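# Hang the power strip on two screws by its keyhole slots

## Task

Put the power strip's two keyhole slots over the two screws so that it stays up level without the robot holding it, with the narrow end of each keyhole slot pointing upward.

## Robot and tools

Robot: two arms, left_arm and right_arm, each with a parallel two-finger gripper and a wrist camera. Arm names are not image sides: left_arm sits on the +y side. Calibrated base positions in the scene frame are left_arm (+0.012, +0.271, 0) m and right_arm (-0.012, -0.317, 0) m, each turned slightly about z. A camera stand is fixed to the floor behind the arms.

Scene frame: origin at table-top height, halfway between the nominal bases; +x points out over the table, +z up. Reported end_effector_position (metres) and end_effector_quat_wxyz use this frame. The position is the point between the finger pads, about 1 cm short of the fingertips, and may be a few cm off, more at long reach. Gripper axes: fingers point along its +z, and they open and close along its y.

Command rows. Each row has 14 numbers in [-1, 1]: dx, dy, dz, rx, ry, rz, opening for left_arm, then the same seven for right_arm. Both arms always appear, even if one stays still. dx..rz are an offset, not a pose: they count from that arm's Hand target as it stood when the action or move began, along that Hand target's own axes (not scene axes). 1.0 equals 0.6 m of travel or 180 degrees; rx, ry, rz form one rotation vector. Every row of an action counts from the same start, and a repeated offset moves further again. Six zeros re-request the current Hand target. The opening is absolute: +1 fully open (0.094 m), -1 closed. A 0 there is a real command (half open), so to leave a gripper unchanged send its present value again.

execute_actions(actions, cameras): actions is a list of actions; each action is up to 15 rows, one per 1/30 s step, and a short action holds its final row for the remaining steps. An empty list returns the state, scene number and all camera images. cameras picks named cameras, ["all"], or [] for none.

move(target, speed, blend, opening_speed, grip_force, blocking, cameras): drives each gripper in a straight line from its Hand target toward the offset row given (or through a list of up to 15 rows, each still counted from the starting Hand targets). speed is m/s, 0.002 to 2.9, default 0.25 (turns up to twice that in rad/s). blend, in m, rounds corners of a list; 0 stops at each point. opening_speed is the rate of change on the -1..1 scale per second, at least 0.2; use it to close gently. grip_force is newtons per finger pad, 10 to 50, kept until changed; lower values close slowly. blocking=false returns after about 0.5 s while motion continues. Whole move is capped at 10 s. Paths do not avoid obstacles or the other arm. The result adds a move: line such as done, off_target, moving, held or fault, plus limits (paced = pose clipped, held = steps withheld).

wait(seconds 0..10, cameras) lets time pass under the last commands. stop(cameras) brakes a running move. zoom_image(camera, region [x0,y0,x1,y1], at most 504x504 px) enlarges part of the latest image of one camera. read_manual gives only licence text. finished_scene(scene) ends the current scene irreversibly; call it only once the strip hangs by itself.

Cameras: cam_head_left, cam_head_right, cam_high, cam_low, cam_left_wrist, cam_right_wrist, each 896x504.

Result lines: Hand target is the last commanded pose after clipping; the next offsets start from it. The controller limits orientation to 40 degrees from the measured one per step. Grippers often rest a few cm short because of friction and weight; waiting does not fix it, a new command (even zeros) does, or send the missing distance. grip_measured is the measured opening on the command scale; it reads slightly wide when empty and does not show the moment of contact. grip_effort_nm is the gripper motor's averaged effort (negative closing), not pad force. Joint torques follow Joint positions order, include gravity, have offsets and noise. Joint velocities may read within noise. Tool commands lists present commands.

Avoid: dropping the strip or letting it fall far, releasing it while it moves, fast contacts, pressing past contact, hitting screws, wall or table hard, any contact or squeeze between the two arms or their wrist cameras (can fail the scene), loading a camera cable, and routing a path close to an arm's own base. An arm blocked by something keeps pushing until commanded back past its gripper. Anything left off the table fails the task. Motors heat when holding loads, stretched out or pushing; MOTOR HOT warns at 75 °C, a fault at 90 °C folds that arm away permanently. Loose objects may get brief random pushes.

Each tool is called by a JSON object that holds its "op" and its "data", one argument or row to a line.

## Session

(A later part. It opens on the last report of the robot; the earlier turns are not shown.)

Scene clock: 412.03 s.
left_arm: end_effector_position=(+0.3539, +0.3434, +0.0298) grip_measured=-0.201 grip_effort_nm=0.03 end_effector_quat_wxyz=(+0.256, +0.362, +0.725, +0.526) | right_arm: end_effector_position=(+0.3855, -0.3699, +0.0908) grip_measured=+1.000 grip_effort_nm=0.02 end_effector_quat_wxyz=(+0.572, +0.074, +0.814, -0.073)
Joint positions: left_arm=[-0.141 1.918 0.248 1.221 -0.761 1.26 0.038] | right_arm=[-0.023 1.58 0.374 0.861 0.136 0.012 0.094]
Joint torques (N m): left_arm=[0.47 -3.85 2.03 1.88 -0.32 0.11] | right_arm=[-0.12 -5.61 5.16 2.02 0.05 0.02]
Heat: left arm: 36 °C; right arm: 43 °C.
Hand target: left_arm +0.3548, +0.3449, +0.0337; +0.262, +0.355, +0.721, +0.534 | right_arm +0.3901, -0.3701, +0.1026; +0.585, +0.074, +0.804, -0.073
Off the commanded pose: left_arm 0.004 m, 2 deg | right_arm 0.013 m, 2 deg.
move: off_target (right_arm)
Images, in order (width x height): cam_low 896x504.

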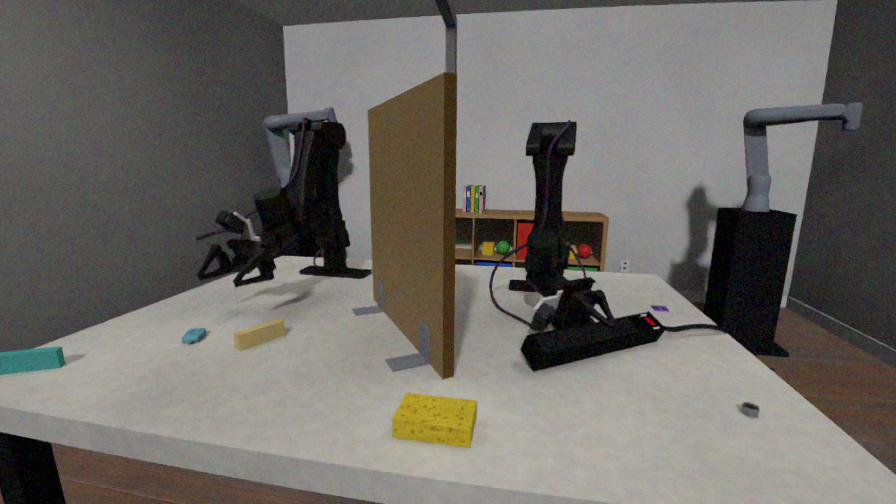

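{"op": "move", "data": {
  "target": [0,0,0,0,0,0,0.0,0,0,0,0,0,0,1],
  "opening_speed": 0.2,
  "cameras": ["cam_low"]
}}

{"op": "zoom_image", "data": {
  "camera": "cam_low",
  "region": [480, 220, 740, 400]
}}

Scene clock: 416.07 s.
left_arm: end_effector_position=(+0.3567, +0.3409, +0.0347) grip_measured=-0.001 grip_effort_nm=0.06 end_effector_quat_wxyz=(+0.267, +0.359, +0.721, +0.529) | right_arm: end_effector_position=(+0.3855, -0.3699, +0.0908) grip_measured=+1.000 grip_effort_nm=0.02 end_effector_quat_wxyz=(+0.572, +0.074, +0.814, -0.073)
Joint positions: left_arm=[-0.147 1.918 0.248 1.248 -0.761 1.265 0.047] | right_arm=[-0.023 1.58 0.374 0.861 0.136 0.012 0.094]
Joint torques (N m): left_arm=[0.47 -3.84 1.88 1.63 -0.3 0.08] | right_arm=[-0.02 -5.61 5.3 2.01 0.06 0.03]
Heat: left arm: 36 °C; right arm: 43 °C.
Hand target: left_arm +0.3548, +0.3448, +0.0337; +0.263, +0.355, +0.721, +0.534 | right_arm +0.3901, -0.3701, +0.1026; +0.585, +0.074, +0.804, -0.073
Off the commanded pose: left_arm 0.004 m, 1 deg | right_arm 0.013 m, 2 deg.
move: off_target (right_arm)
Images, in order (width x height): cam_low 896x504.

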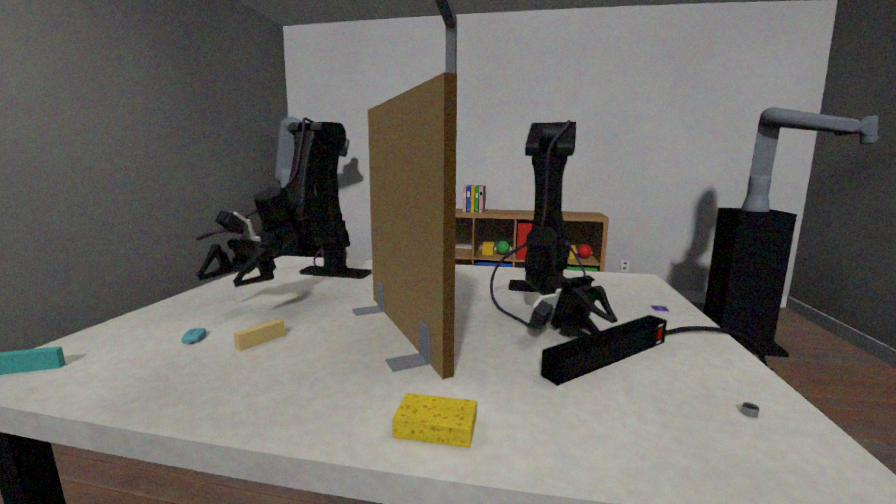

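Scaled by 1.938.

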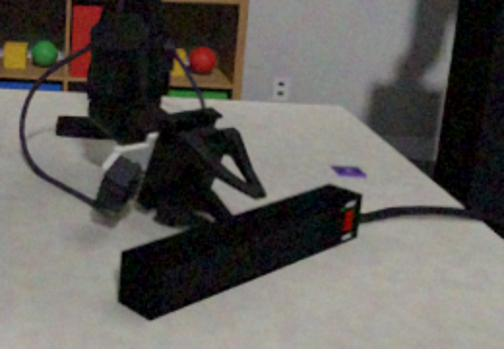

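{"op": "move", "data": {
  "target": [
    [0,-0.01,-0.06,0,0,0,0.1,0,0,0,0,0,0,1],
    [0,0.14,-0.08,0.1,0,0,1,0,0,0,0,0,0,1],
    [-0.007,0.1955,-0.022,0.405,0,0,1,0,0,0,0,0,0,1]
  ],
  "speed": 0.25,
  "blend": 0.015,
  "cameras": ["cam_left_wrist","cam_high"]
}}

Scene clock: 457.23 s.
left_arm: end_effector_position=(+0.3721, +0.3579, +0.1475) grip_measured=+0.999 grip_effort_nm=0.06 end_effector_quat_wxyz=(-0.002, +0.435, +0.900, +0.014) | right_arm: end_effector_position=(+0.3855, -0.3699, +0.0908) grip_measured=+1.000 grip_effort_nm=0.02 end_effector_quat_wxyz=(+0.572, +0.074, +0.814, -0.073)
Joint positions: left_arm=[0.24 1.948 1.842 -1.451 -0.024 1.122 0.094] | right_arm=[-0.023 1.58 0.374 0.861 0.136 0.012 0.094]
Joint torques (N m): left_arm=[0.38 -6.6 8.76 -0.21 0.23 0.16] | right_arm=[-0.08 -5.55 5.2 1.99 0.05 0.02]
Heat: left arm: 36 °C; right arm: 43 °C.
Hand target: left_arm +0.3745, +0.3546, +0.1497; +0.000, +0.441, +0.897, +0.001 | right_arm +0.3901, -0.3701, +0.1026; +0.585, +0.074, +0.804, -0.073
Off the commanded pose: left_arm 0.005 m, 2 deg | right_arm 0.013 m, 2 deg.
move: off_target (right_arm); blend cut to 0 m at target 2
Images, in order (width x height): cam_high 896x504, cam_left_wrist 896x504.

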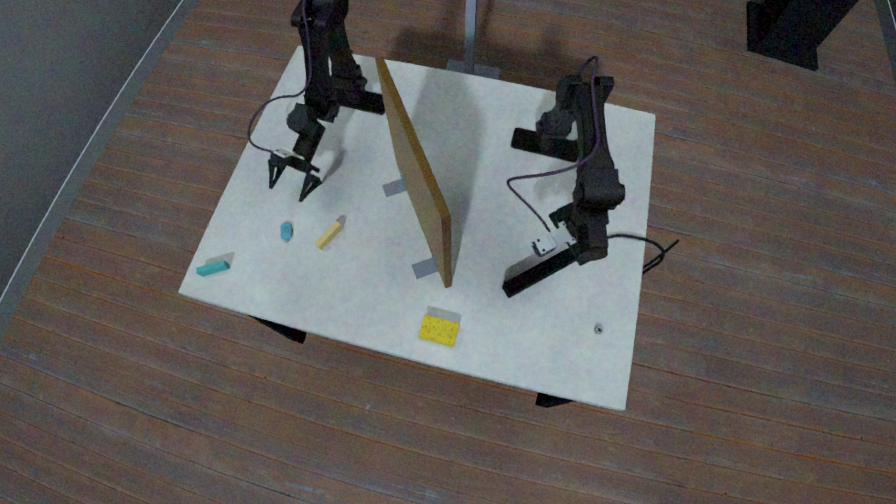

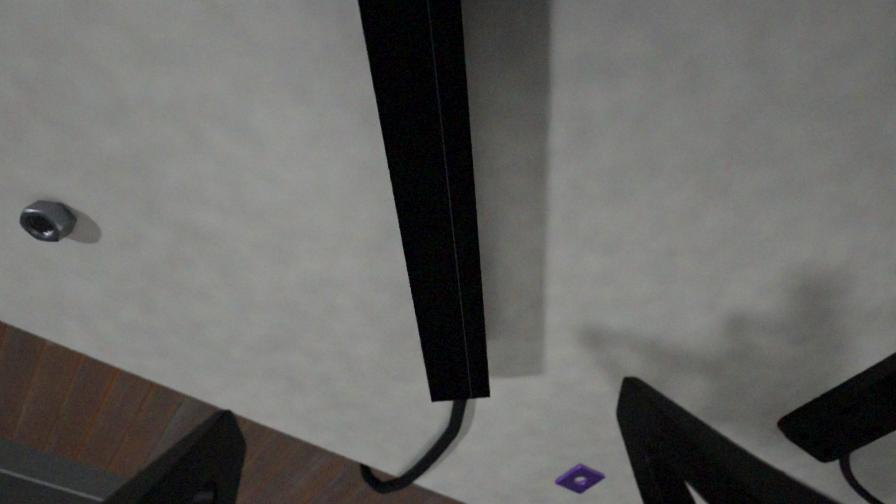

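{"op": "move", "data": {
  "target": [
    [-0.01,-0.0083,0.13,0,0,-0.02,1,0,0,0,0,0,0,1],
    [-0.01,-0.0083,0.2,0,0,-0.02,1,0,0,0,0,0,0,1]
  ],
  "speed": [0.2,0.08],
  "cameras": ["cam_left_wrist"]
}}

Scene clock: 475.43 s.
left_arm: end_effector_position=(+0.3717, +0.3525, +0.0369) grip_measured=+0.999 grip_effort_nm=0.06 end_effector_quat_wxyz=(-0.005, +0.413, +0.911, +0.011) | right_arm: end_effector_position=(+0.3855, -0.3699, +0.0908) grip_measured=+1.000 grip_effort_nm=0.02 end_effector_quat_wxyz=(+0.572, +0.074, +0.814, -0.073)
Joint positions: left_arm=[0.226 1.984 1.451 -1.032 -0.024 1.059 0.094] | right_arm=[-0.023 1.58 0.374 0.861 0.136 0.012 0.094]
Joint torques (N m): left_arm=[-0.59 -6.99 5.22 0.25 0.25 -0.04] | right_arm=[-0.13 -5.53 5.3 2 0.07 0]
Heat: left arm: 37 °C; right arm: 43 °C.
Hand target: left_arm +0.3745, +0.3471, +0.0297; +0.000, +0.413, +0.911, +0.001 | right_arm +0.3901, -0.3701, +0.1026; +0.585, +0.074, +0.804, -0.073
Off the commanded pose: left_arm 0.009 m, 1 deg | right_arm 0.013 m, 2 deg.
move: off_target (right_arm)
Images, in order (width x height): cam_left_wrist 896x504.

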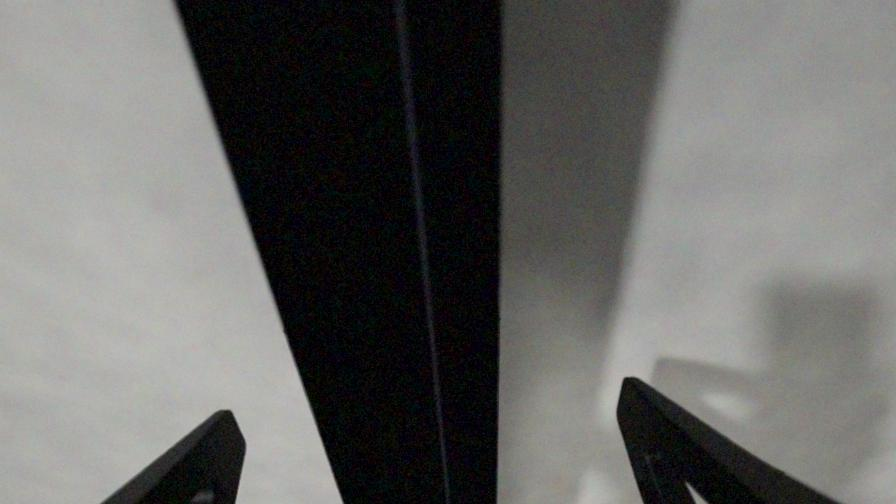

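{"op": "move", "data": {
  "target": [0,0,0,0,0,0,-0.38,0,0,0,0,0,0,1],
  "opening_speed": 0.6
}}

{"op": "move", "data": {
  "target": [
    [0,0,-0.2,0,0,0,-0.38,0,0,0,0,0,0,1],
    [-0.048,-0.14,-0.5,-0.419,-0.132,0.163,-0.38,0,0,0,0,0,0,1]
  ],
  "speed": 0.18,
  "blend": 0.03,
  "cameras": ["all"]
}}

Scene clock: 492.10 s.
left_arm: end_effector_position=(+0.3723, +0.3541, +0.0369) grip_measured=-0.289 grip_effort_nm=-1.05 end_effector_quat_wxyz=(-0.003, +0.411, +0.912, +0.012) | right_arm: end_effector_position=(+0.3855, -0.3699, +0.0908) grip_measured=+1.000 grip_effort_nm=0.02 end_effector_quat_wxyz=(+0.572, +0.074, +0.814, -0.073)
Joint positions: left_arm=[0.23 1.984 1.451 -1.028 -0.023 1.059 0.033] | right_arm=[-0.023 1.58 0.374 0.861 0.136 0.012 0.094]
Joint torques (N m): left_arm=[-0.65 -6.97 5.24 0.19 0.22 -0.06] | right_arm=[-0.1 -5.56 5.29 2 0.05 -0.03]
Heat: left arm: 36 °C; right arm: 43 °C.
Hand target: left_arm +0.3744, +0.3471, +0.0297; +0.000, +0.413, +0.911, +0.001 | right_arm +0.3901, -0.3701, +0.1026; +0.585, +0.074, +0.804, -0.073
Off the commanded pose: left_arm 0.010 m, 1 deg | right_arm 0.013 m, 2 deg.
move: off_target (right_arm)

Scene clock: 497.90 s.
left_arm: end_effector_position=(+0.3209, +0.2693, +0.2879) grip_measured=-0.289 grip_effort_nm=-1.05 end_effector_quat_wxyz=(+0.377, +0.548, +0.619, +0.418) | right_arm: end_effector_position=(+0.3855, -0.3699, +0.0908) grip_measured=+1.000 grip_effort_nm=0.02 end_effector_quat_wxyz=(+0.572, +0.074, +0.814, -0.073)
Joint positions: left_arm=[-0.133 0.803 0.851 -0.434 -0.244 1.463 0.033] | right_arm=[-0.023 1.58 0.374 0.861 0.136 0.012 0.094]
Joint torques (N m): left_arm=[-0.31 -2.69 7.58 2.92 -0.34 0.61] | right_arm=[-0.09 -5.5 5.16 2.02 0.05 0.02]
Heat: left arm: 37 °C; right arm: 43 °C.
Hand target: left_arm +0.3297, +0.2695, +0.3295; +0.420, +0.519, +0.578, +0.470 | right_arm +0.3901, -0.3701, +0.1026; +0.585, +0.074, +0.804, -0.073
Off the commanded pose: left_arm 0.043 m, 10 deg | right_arm 0.013 m, 2 deg.
move: off_target (left_arm, right_arm)

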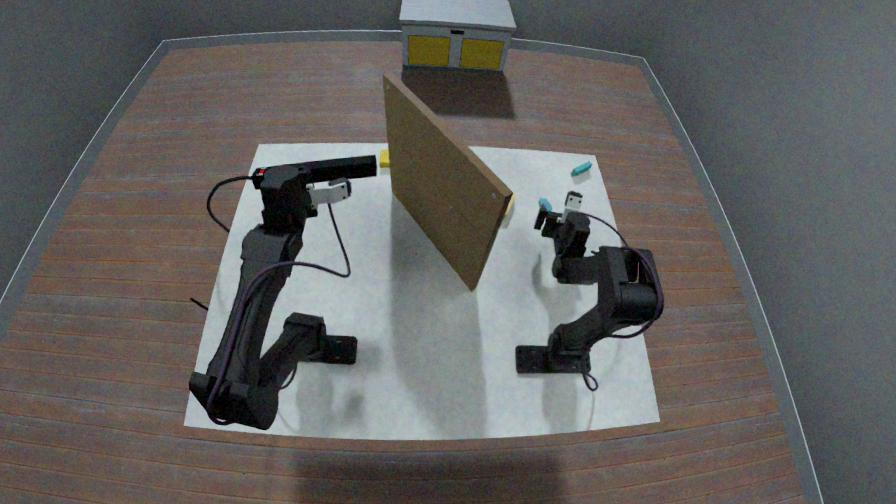

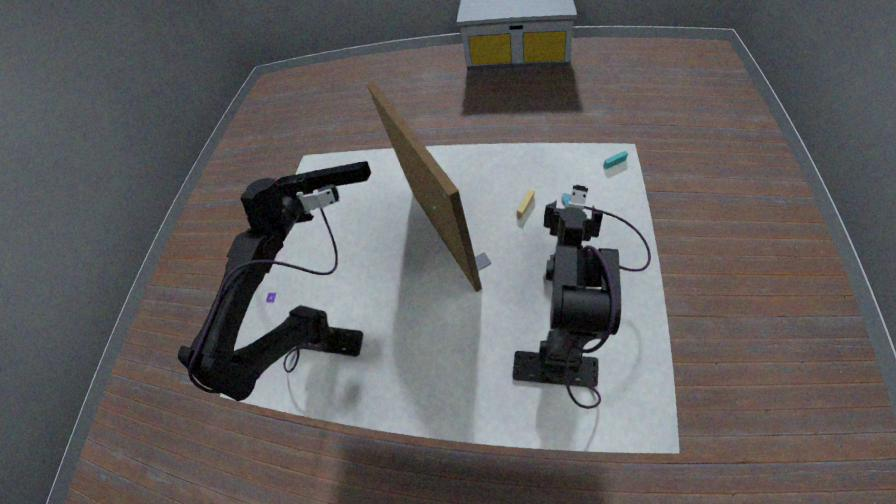

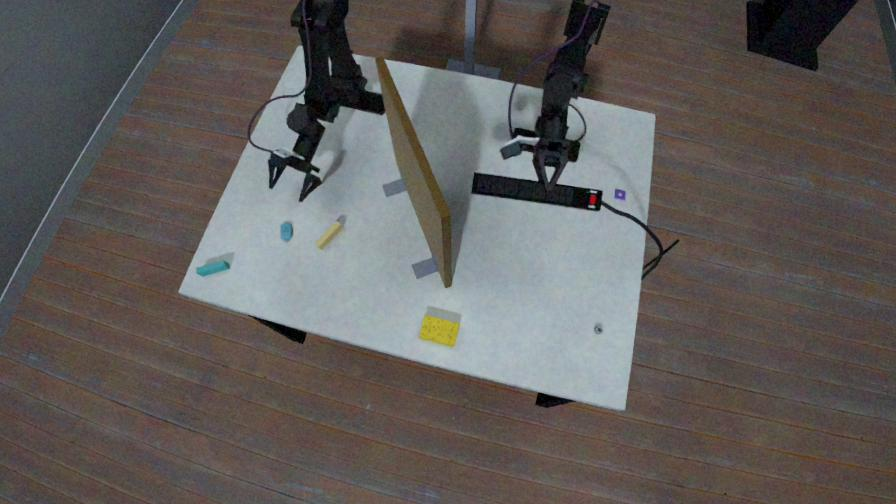

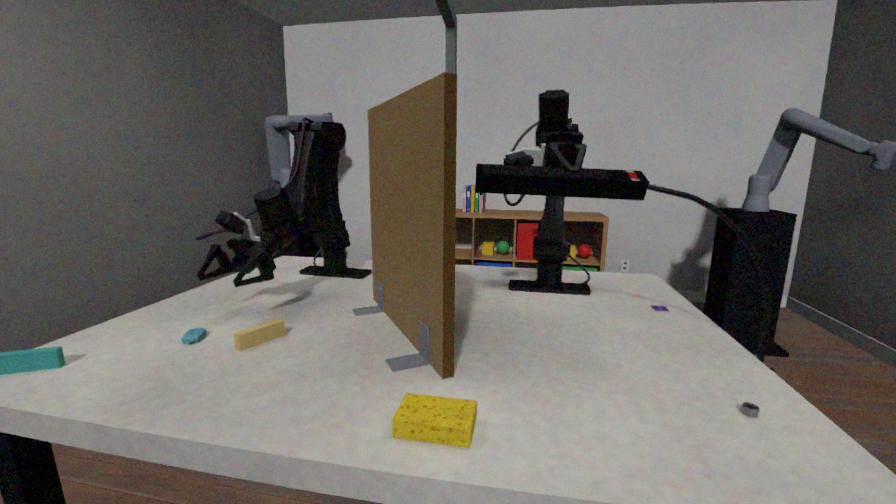

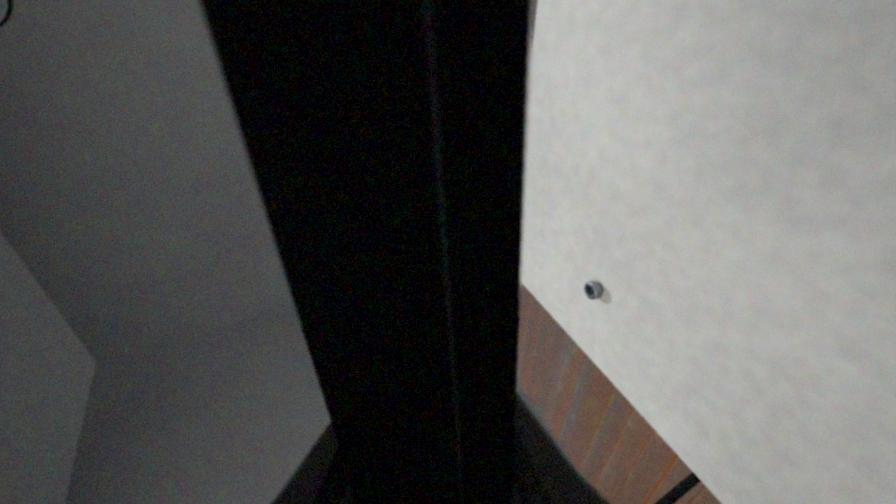

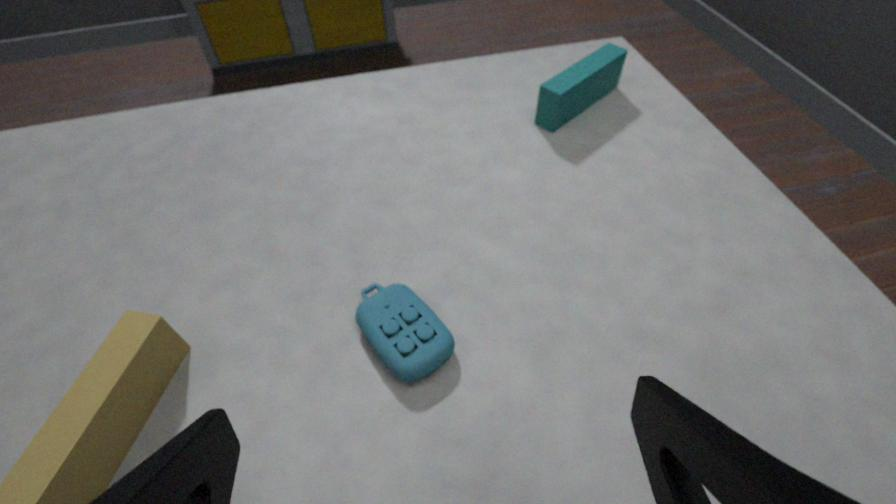

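{"op": "move", "data": {
  "target": [0,0,0,-0.24,0,0,-0.38,0,0,0,0,0,0,1],
  "speed": 0.2,
  "cameras": ["cam_low","cam_high"]
}}

Scene clock: 548.27 s.
left_arm: end_effector_position=(+0.3433, +0.2746, +0.2930) grip_measured=-0.289 grip_effort_nm=-1.05 end_effector_quat_wxyz=(+0.554, +0.360, +0.426, +0.619) | right_arm: end_effector_position=(+0.3855, -0.3699, +0.0908) grip_measured=+1.000 grip_effort_nm=0.02 end_effector_quat_wxyz=(+0.572, +0.074, +0.814, -0.073)
Joint positions: left_arm=[-0.106 1.13 0.202 1.328 -0.242 1.644 0.033] | right_arm=[-0.023 1.58 0.374 0.861 0.136 0.012 0.094]
Joint torques (N m): left_arm=[0.62 -2.26 6.68 2.69 0.57 0.57] | right_arm=[-0.02 -5.67 5.31 2 0.06 0]
Heat: left arm: 48 °C; right arm: 44 °C.
Hand target: left_arm +0.3297, +0.2695, +0.3295; +0.582, +0.328, +0.364, +0.649 | right_arm +0.3901, -0.3701, +0.1026; +0.585, +0.074, +0.804, -0.073
Off the commanded pose: left_arm 0.039 m, 9 deg | right_arm 0.013 m, 2 deg.
move: off_target (left_arm, right_arm)
Images, in order (width x height): cam_high 896x504, cam_low 896x504.

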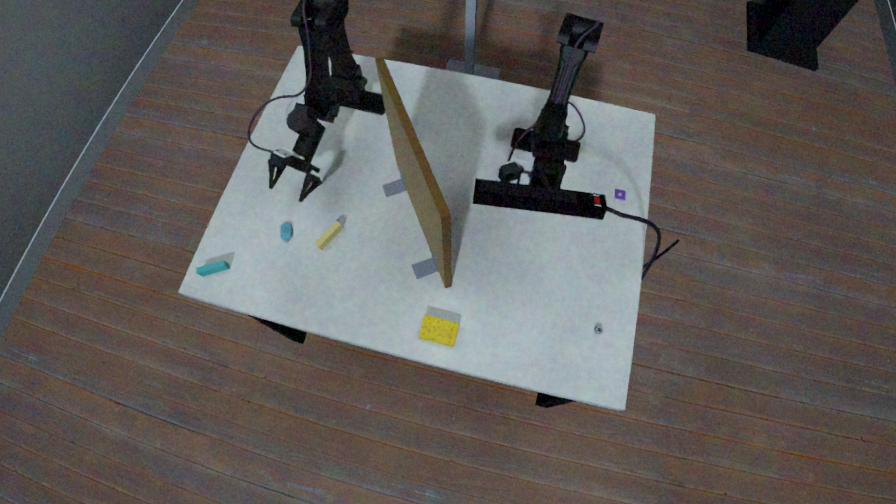

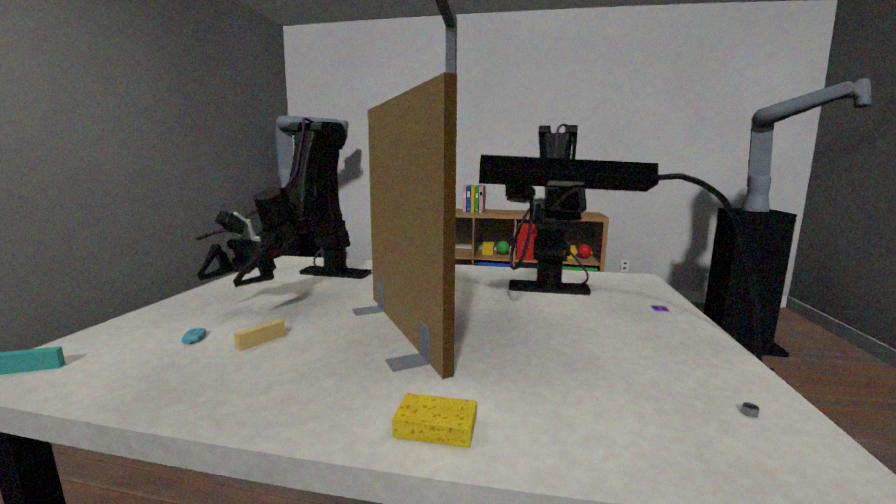

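{"op": "move", "data": {
  "target": [
    [0,-0.2,-0.12,0.1,0,0,-0.38,0,0,0,0,0,0,1],
    [0,-0.386,-0.232,0.272,0,0,-0.38,0,0,0,0,0,0,1]
  ],
  "speed": 0.2,
  "blend": 0.02,
  "cameras": ["cam_low"]
}}

{"op": "zoom_image", "data": {
  "camera": "cam_low",
  "region": [440, 220, 700, 400]
}}

Scene clock: 558.23 s.
left_arm: end_effector_position=(+0.3290, +0.2735, +0.0606) grip_measured=-0.289 grip_effort_nm=-1.05 end_effector_quat_wxyz=(+0.392, +0.531, +0.605, +0.445) | right_arm: end_effector_position=(+0.3855, -0.3699, +0.0908) grip_measured=+1.000 grip_effort_nm=0.02 end_effector_quat_wxyz=(+0.572, +0.074, +0.814, -0.073)
Joint positions: left_arm=[-0.122 1.604 0 1.293 -0.256 1.486 0.033] | right_arm=[-0.023 1.58 0.374 0.861 0.136 0.012 0.094]
Joint torques (N m): left_arm=[0.43 -2.69 3.4 1.48 0.16 0.11] | right_arm=[0.03 -5.59 5.18 1.98 0.06 0.02]
Heat: left arm: 45 °C; right arm: 44 °C.
Hand target: left_arm +0.3311, +0.2701, +0.0592; +0.394, +0.539, +0.601, +0.440 | right_arm +0.3901, -0.3701, +0.1026; +0.585, +0.074, +0.804, -0.073
Off the commanded pose: left_arm 0.004 m, 1 deg | right_arm 0.013 m, 2 deg.
move: off_target (right_arm)
Images, in order (width x height): cam_low 896x504.

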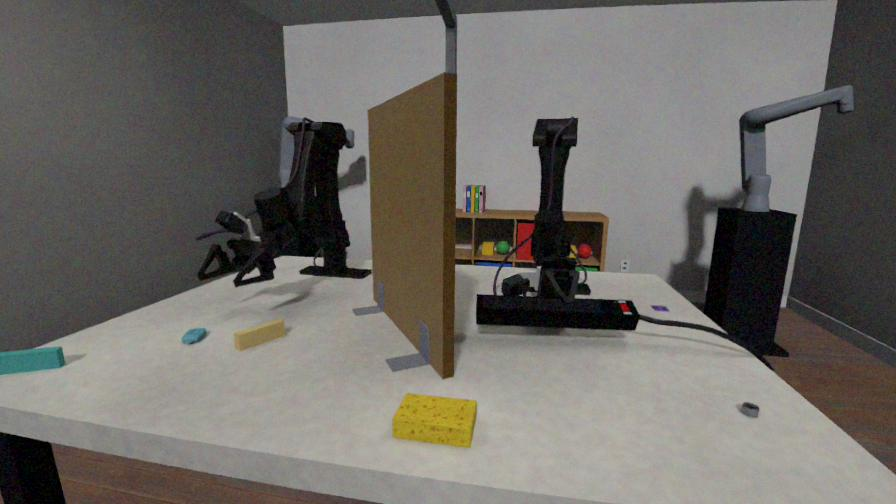

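Scaled by 1.938.

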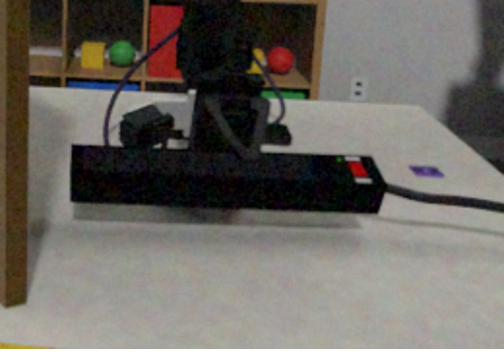

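{"op": "move", "data": {
  "target": [0,-0.0344,0.046,0.015,0,0,-0.38,0,0,0,0,0,0,1],
  "speed": 0.08
}}

Scene clock: 564.43 s.
left_arm: end_effector_position=(+0.3452, +0.2761, +0.0287) grip_measured=-0.289 grip_effort_nm=-1.05 end_effector_quat_wxyz=(+0.369, +0.545, +0.620, +0.427) | right_arm: end_effector_position=(+0.3855, -0.3699, +0.0908) grip_measured=+1.000 grip_effort_nm=0.02 end_effector_quat_wxyz=(+0.572, +0.074, +0.814, -0.073)
Joint positions: left_arm=[-0.095 1.848 0.078 1.387 -0.232 1.488 0.033] | right_arm=[-0.023 1.58 0.374 0.861 0.136 0.012 0.094]
Joint torques (N m): left_arm=[0.59 -2.82 2.92 1.79 0.3 0.07] | right_arm=[-0.1 -5.57 5.16 1.96 0.03 0.01]
Heat: left arm: 44 °C; right arm: 44 °C.
Hand target: left_arm +0.3511, +0.2724, +0.0313; +0.381, +0.548, +0.611, +0.426 | right_arm +0.3901, -0.3701, +0.1026; +0.585, +0.074, +0.804, -0.073
Off the commanded pose: left_arm 0.007 m, 2 deg | right_arm 0.013 m, 2 deg.
move: off_target (right_arm)

{"op": "move", "data": {
  "target": [0,0,0,0,0,0,-0.1,0,0,0,0,0,0,1],
  "opening_speed": 0.2,
  "cameras": ["cam_low"]
}}

{"op": "zoom_image", "data": {
  "camera": "cam_low",
  "region": [440, 220, 700, 400]
}}

Scene clock: 570.03 s.
left_arm: end_effector_position=(+0.3455, +0.2749, +0.0285) grip_measured=-0.101 grip_effort_nm=0.05 end_effector_quat_wxyz=(+0.372, +0.547, +0.619, +0.424) | right_arm: end_effector_position=(+0.3855, -0.3699, +0.0908) grip_measured=+1.000 grip_effort_nm=0.02 end_effector_quat_wxyz=(+0.572, +0.074, +0.814, -0.073)
Joint positions: left_arm=[-0.092 1.848 0.078 1.387 -0.219 1.488 0.042] | right_arm=[-0.023 1.58 0.374 0.861 0.136 0.012 0.094]
Joint torques (N m): left_arm=[0.59 -2.74 2.92 1.83 0.12 0.1] | right_arm=[0.03 -5.64 5.12 1.99 0.04 0]
Heat: left arm: 43 °C; right arm: 44 °C.
Hand target: left_arm +0.3511, +0.2724, +0.0312; +0.381, +0.548, +0.611, +0.426 | right_arm +0.3901, -0.3701, +0.1026; +0.585, +0.074, +0.804, -0.073
Off the commanded pose: left_arm 0.007 m, 1 deg | right_arm 0.013 m, 2 deg.
move: off_target (right_arm)
Images, in order (width x height): cam_low 896x504.

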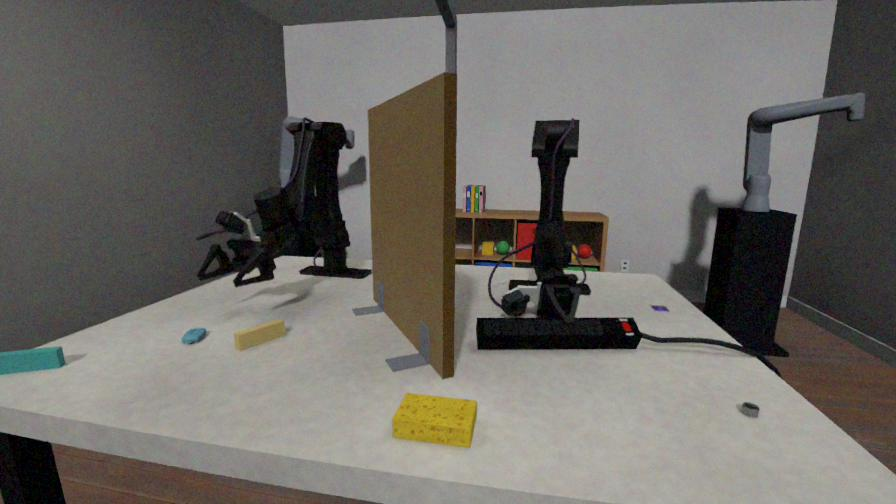

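Scaled by 1.938.

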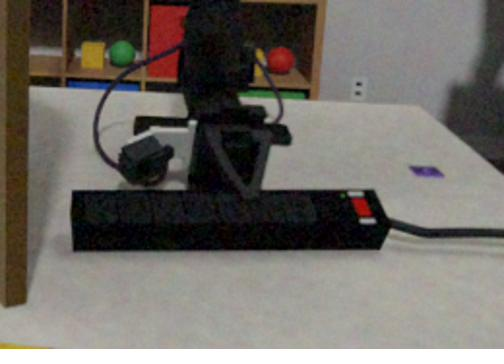

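{"op": "move", "data": {
  "target": [0,-0.055,-0.157,0,0,0,-0.05,0,0,0,0,0,0,1],
  "speed": 0.06,
  "cameras": ["cam_low","cam_head_left","cam_left_wrist"]
}}

Scene clock: 607.50 s.
left_arm: end_effector_position=(+0.2586, +0.2571, +0.0408) grip_measured=-0.051 grip_effort_nm=0.06 end_effector_quat_wxyz=(+0.301, +0.546, +0.671, +0.401) | right_arm: end_effector_position=(+0.3855, -0.3699, +0.0908) grip_measured=+1.000 grip_effort_nm=0.02 end_effector_quat_wxyz=(+0.572, +0.074, +0.814, -0.073)
Joint positions: left_arm=[-0.494 0.843 0.006 0.17 -0.638 1.171 0.045] | right_arm=[-0.023 1.58 0.374 0.861 0.136 0.012 0.094]
Joint torques (N m): left_arm=[0.7 -1.47 5.57 0.8 -0.05 0.05] | right_arm=[-0.13 -5.5 5.2 2 0.03 0.01]
Heat: left arm: 41 °C; right arm: 44 °C.
Hand target: left_arm +0.2519, +0.2615, +0.0330; +0.381, +0.548, +0.611, +0.426 | right_arm +0.3901, -0.3701, +0.1026; +0.585, +0.074, +0.804, -0.073
Off the commanded pose: left_arm 0.011 m, 12 deg | right_arm 0.013 m, 2 deg.
joint sent to its limit (left arm) — joint 3 (elbow), lower limit, where the elbow is as bent as it goes. The joint targets are off in orientation, not in position.
move: off_target (left_arm, right_arm)
Images, in order (width x height): cam_head_left 896x504, cam_low 896x504, cam_left_wrist 896x504.

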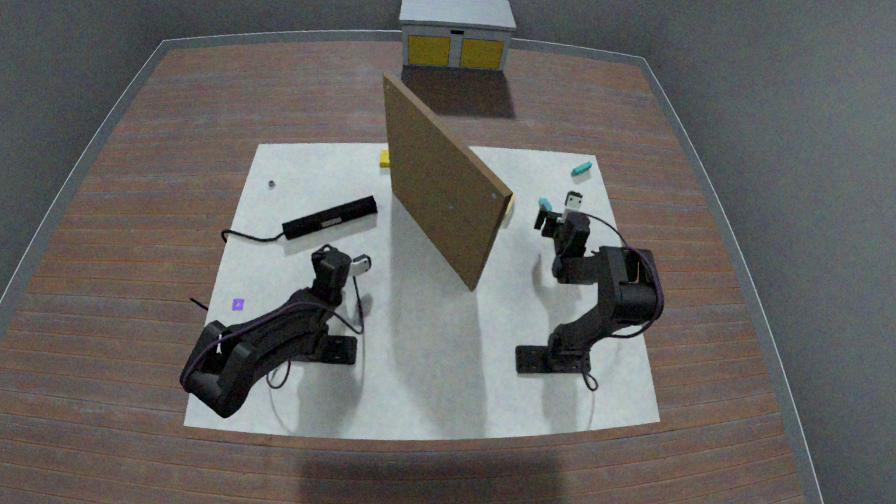

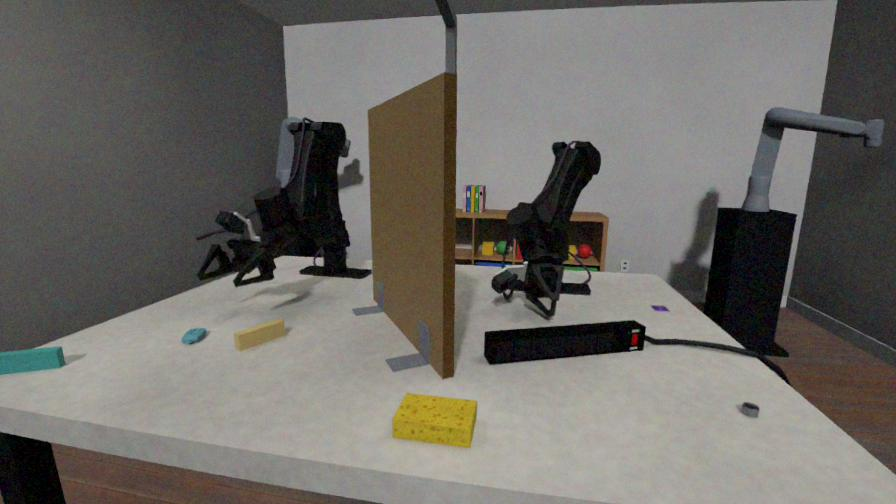

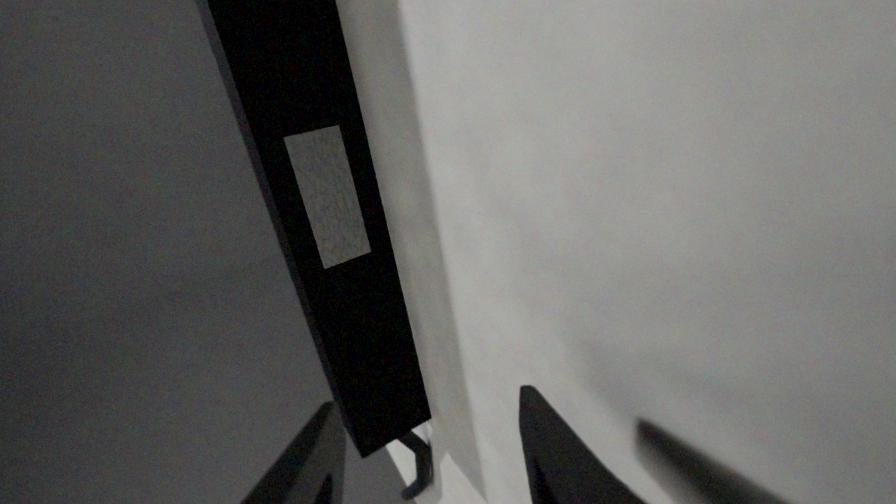

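{"op": "move", "data": {
  "target": [
    [0,0.188,-0.069,0,0,0,0,0,0,0,0,0,0,1],
    [-0.0275,0.366,-0.053,0.388,0,0,0.5,0,0,0,0,0,0,1]
  ],
  "speed": 0.15,
  "blend": [0.03,0],
  "cameras": ["cam_low","cam_left_wrist","cam_head_left"]
}}

Scene clock: 787.97 s.
left_arm: end_effector_position=(+0.3027, +0.2498, +0.2439) grip_measured=+0.498 grip_effort_nm=0.06 end_effector_quat_wxyz=(+0.077, +0.663, +0.741, +0.073) | right_arm: end_effector_position=(+0.3855, -0.3699, +0.0908) grip_measured=+1.000 grip_effort_nm=0.02 end_effector_quat_wxyz=(+0.572, +0.074, +0.814, -0.073)
Joint positions: left_arm=[-0.075 1.533 1.729 -1.554 -0.026 1.371 0.07] | right_arm=[-0.023 1.58 0.374 0.861 0.136 0.012 0.094]
Joint torques (N m): left_arm=[0.69 -4.16 8.31 0.04 0.25 0.16] | right_arm=[-0.1 -5.61 5.09 2 0.05 0.02]
Heat: left arm: 37 °C; right arm: 44 °C.
Hand target: left_arm +0.2999, +0.2498, +0.2500; -0.002, +0.667, +0.745, +0.000 | right_arm +0.3901, -0.3701, +0.1026; +0.585, +0.074, +0.804, -0.073
Off the commanded pose: left_arm 0.007 m, 12 deg | right_arm 0.013 m, 2 deg.
joint sent to its limit (left arm) — joint 4 (wrist pitch), lower limit. The joint targets are off in position and orientation.
move: off_target (left_arm, right_arm); target 2's new opening was sent with left_arm's hand 0.007 m and 12 deg from that target
Images, in order (width x height): cam_head_left 896x504, cam_low 896x504, cam_left_wrist 896x504.

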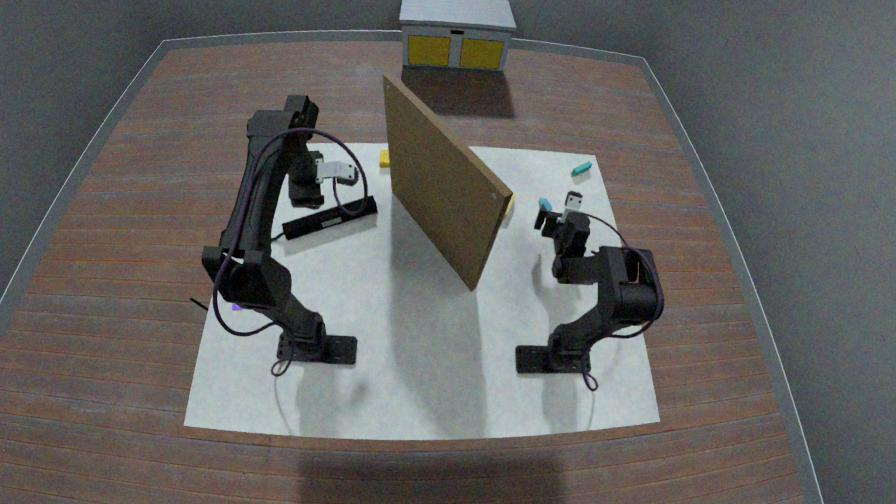

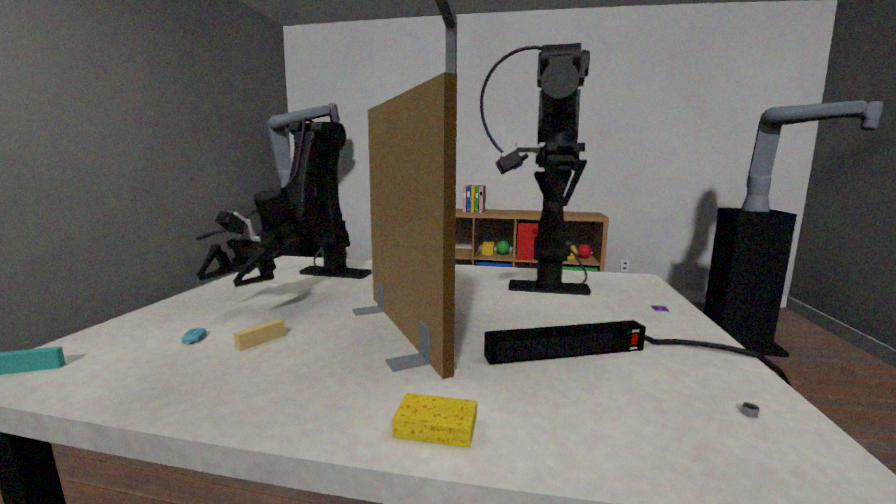

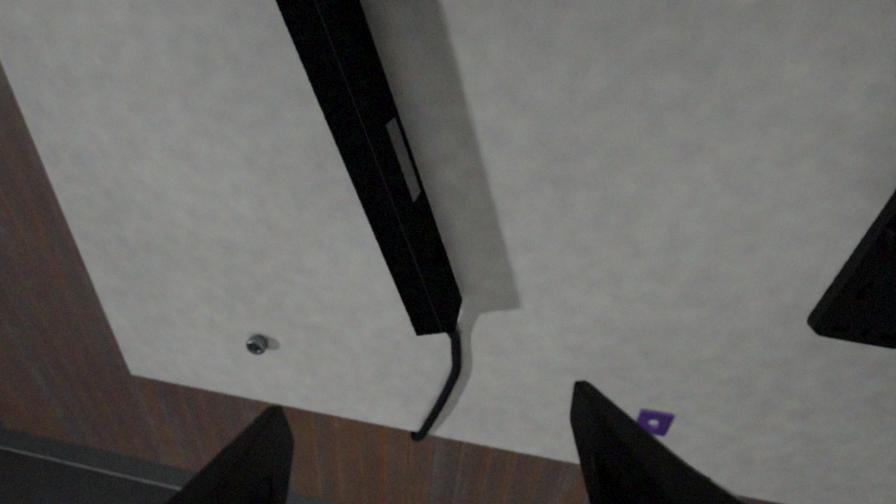

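{"op": "move", "data": {
  "target": [
    [0.103,0.117,0.15,0,0,-0.081,0.5,0,0,0,0,0,0,1],
    [0.103,0.117,0.355,0,0,-0.081,0.5,0,0,0,0,0,0,1]
  ],
  "speed": [0.2,0.1],
  "blend": [0.01,0],
  "cameras": ["cam_low","cam_left_wrist","cam_head_left"]
}}

Scene clock: 806.90 s.
left_arm: end_effector_position=(+0.3604, +0.3222, +0.0426) grip_measured=+0.498 grip_effort_nm=0.06 end_effector_quat_wxyz=(-0.007, +0.569, +0.822, +0.007) | right_arm: end_effector_position=(+0.3855, -0.3699, +0.0908) grip_measured=+1.000 grip_effort_nm=0.02 end_effector_quat_wxyz=(+0.572, +0.074, +0.814, -0.073)
Joint positions: left_arm=[0.151 1.923 1.388 -1.036 -0.019 1.344 0.07] | right_arm=[-0.023 1.58 0.374 0.861 0.136 0.012 0.094]
Joint torques (N m): left_arm=[0.27 -6.74 5.22 0.15 0.18 -0.06] | right_arm=[0.08 -5.55 5.22 2.01 0.05 0.02]
Heat: left arm: 38 °C; right arm: 44 °C.
Hand target: left_arm +0.3623, +0.3192, +0.0369; -0.002, +0.568, +0.823, +0.000 | right_arm +0.3901, -0.3701, +0.1026; +0.585, +0.074, +0.804, -0.073
Off the commanded pose: left_arm 0.007 m, 1 deg | right_arm 0.013 m, 2 deg.
move: off_target (right_arm)
Images, in order (width x height): cam_head_left 896x504, cam_low 896x504, cam_left_wrist 896x504.

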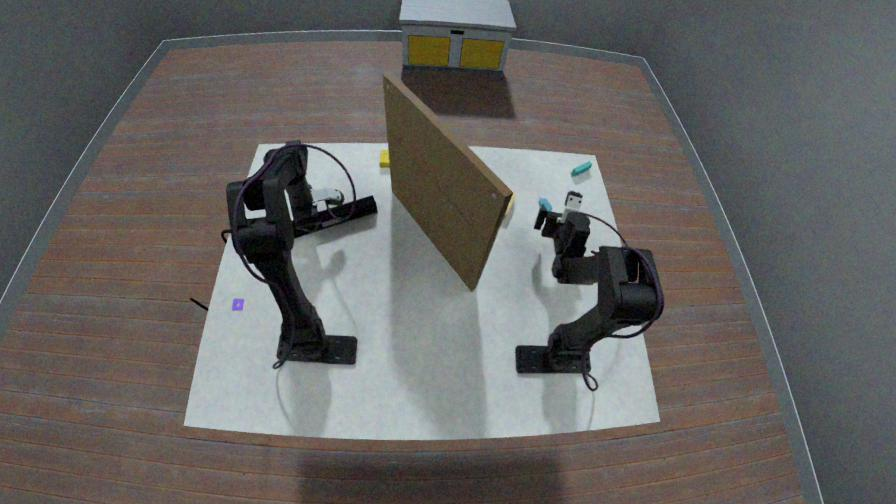

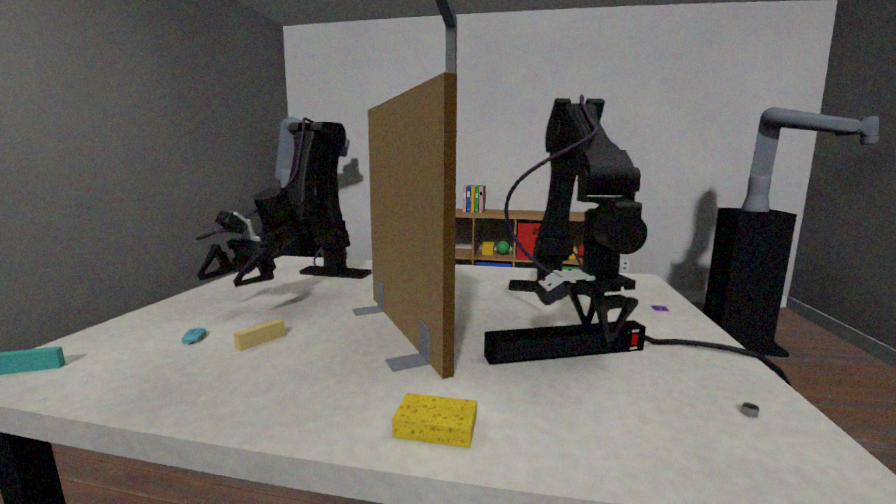

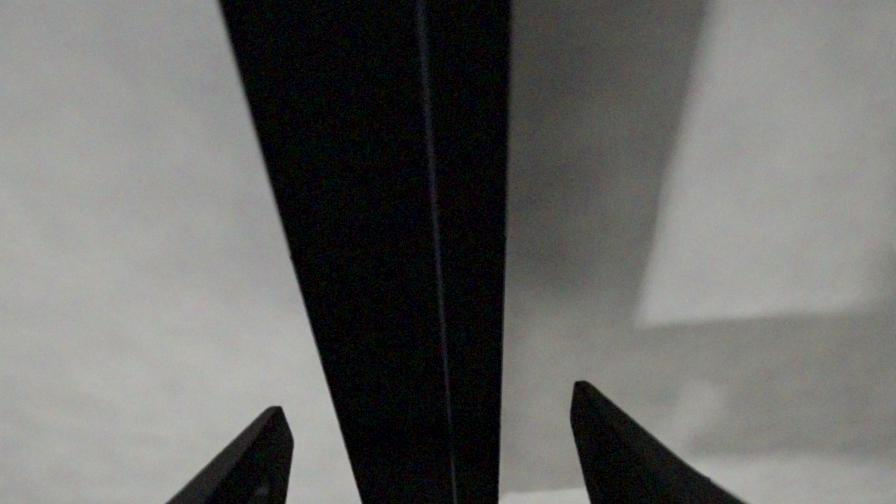

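{"op": "move", "data": {
  "target": [0,0,0.004,0,0,0,-0.42,0,0,0,0,0,0,1],
  "opening_speed": 0.7
}}

{"op": "move", "data": {
  "target": [0,0,-0.08,0,0,0,-0.42,0,0,0,0,0,0,1],
  "speed": 0.08,
  "cameras": ["cam_low"]
}}

Scene clock: 812.67 s.
left_arm: end_effector_position=(+0.3625, +0.3225, +0.0426) grip_measured=-0.296 grip_effort_nm=-1.05 end_effector_quat_wxyz=(-0.003, +0.569, +0.822, +0.010) | right_arm: end_effector_position=(+0.3855, -0.3699, +0.0908) grip_measured=+1.000 grip_effort_nm=0.02 end_effector_quat_wxyz=(+0.572, +0.074, +0.814, -0.073)
Joint positions: left_arm=[0.151 1.923 1.388 -1.028 -0.019 1.343 0.033] | right_arm=[-0.023 1.58 0.374 0.861 0.136 0.012 0.094]
Joint torques (N m): left_arm=[0.23 -6.45 4.88 0.19 0.18 -0.04] | right_arm=[0.02 -5.52 5.16 2 0.06 0.01]
Heat: left arm: 37 °C; right arm: 44 °C.
Hand target: left_arm +0.3623, +0.3192, +0.0345; -0.002, +0.568, +0.823, +0.000 | right_arm +0.3901, -0.3701, +0.1026; +0.585, +0.074, +0.804, -0.073
Off the commanded pose: left_arm 0.009 m, 1 deg | right_arm 0.013 m, 2 deg.
move: off_target (right_arm)

Scene clock: 814.03 s.
left_arm: end_effector_position=(+0.3592, +0.3233, +0.0641) grip_measured=-0.296 grip_effort_nm=-1.05 end_effector_quat_wxyz=(-0.018, +0.568, +0.823, +0.000) | right_arm: end_effector_position=(+0.3855, -0.3699, +0.0908) grip_measured=+1.000 grip_effort_nm=0.02 end_effector_quat_wxyz=(+0.572, +0.074, +0.814, -0.073)
Joint positions: left_arm=[0.152 1.923 1.475 -1.15 -0.023 1.343 0.033] | right_arm=[-0.023 1.58 0.374 0.861 0.136 0.012 0.094]
Joint torques (N m): left_arm=[0.2 -9.69 8.83 -0.46 0.24 -0.06] | right_arm=[0.02 -5.53 5.2 2 0.04 0]
Heat: left arm: 37 °C; right arm: 44 °C.
Hand target: left_arm +0.3624, +0.3191, +0.0825; -0.002, +0.568, +0.823, +0.000 | right_arm +0.3901, -0.3701, +0.1026; +0.585, +0.074, +0.804, -0.073
Off the commanded pose: left_arm 0.019 m, 2 deg | right_arm 0.013 m, 2 deg.
move: off_target (left_arm, right_arm)
Images, in order (width x height): cam_low 896x504.

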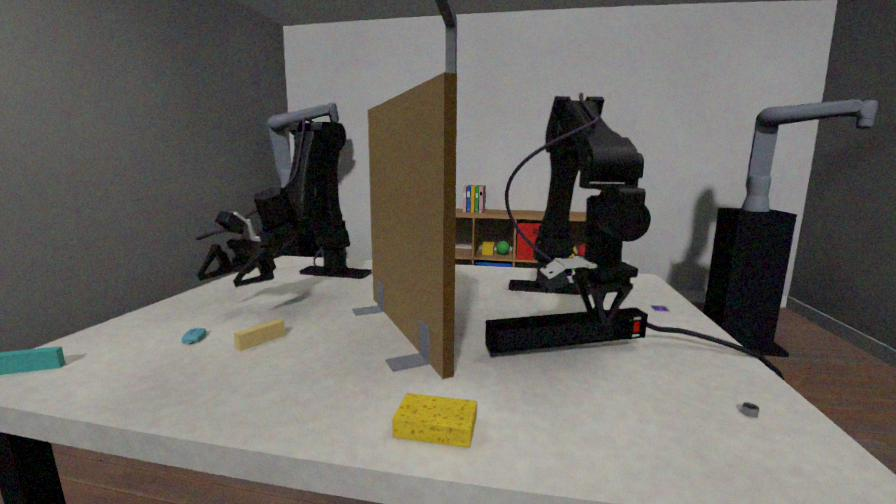

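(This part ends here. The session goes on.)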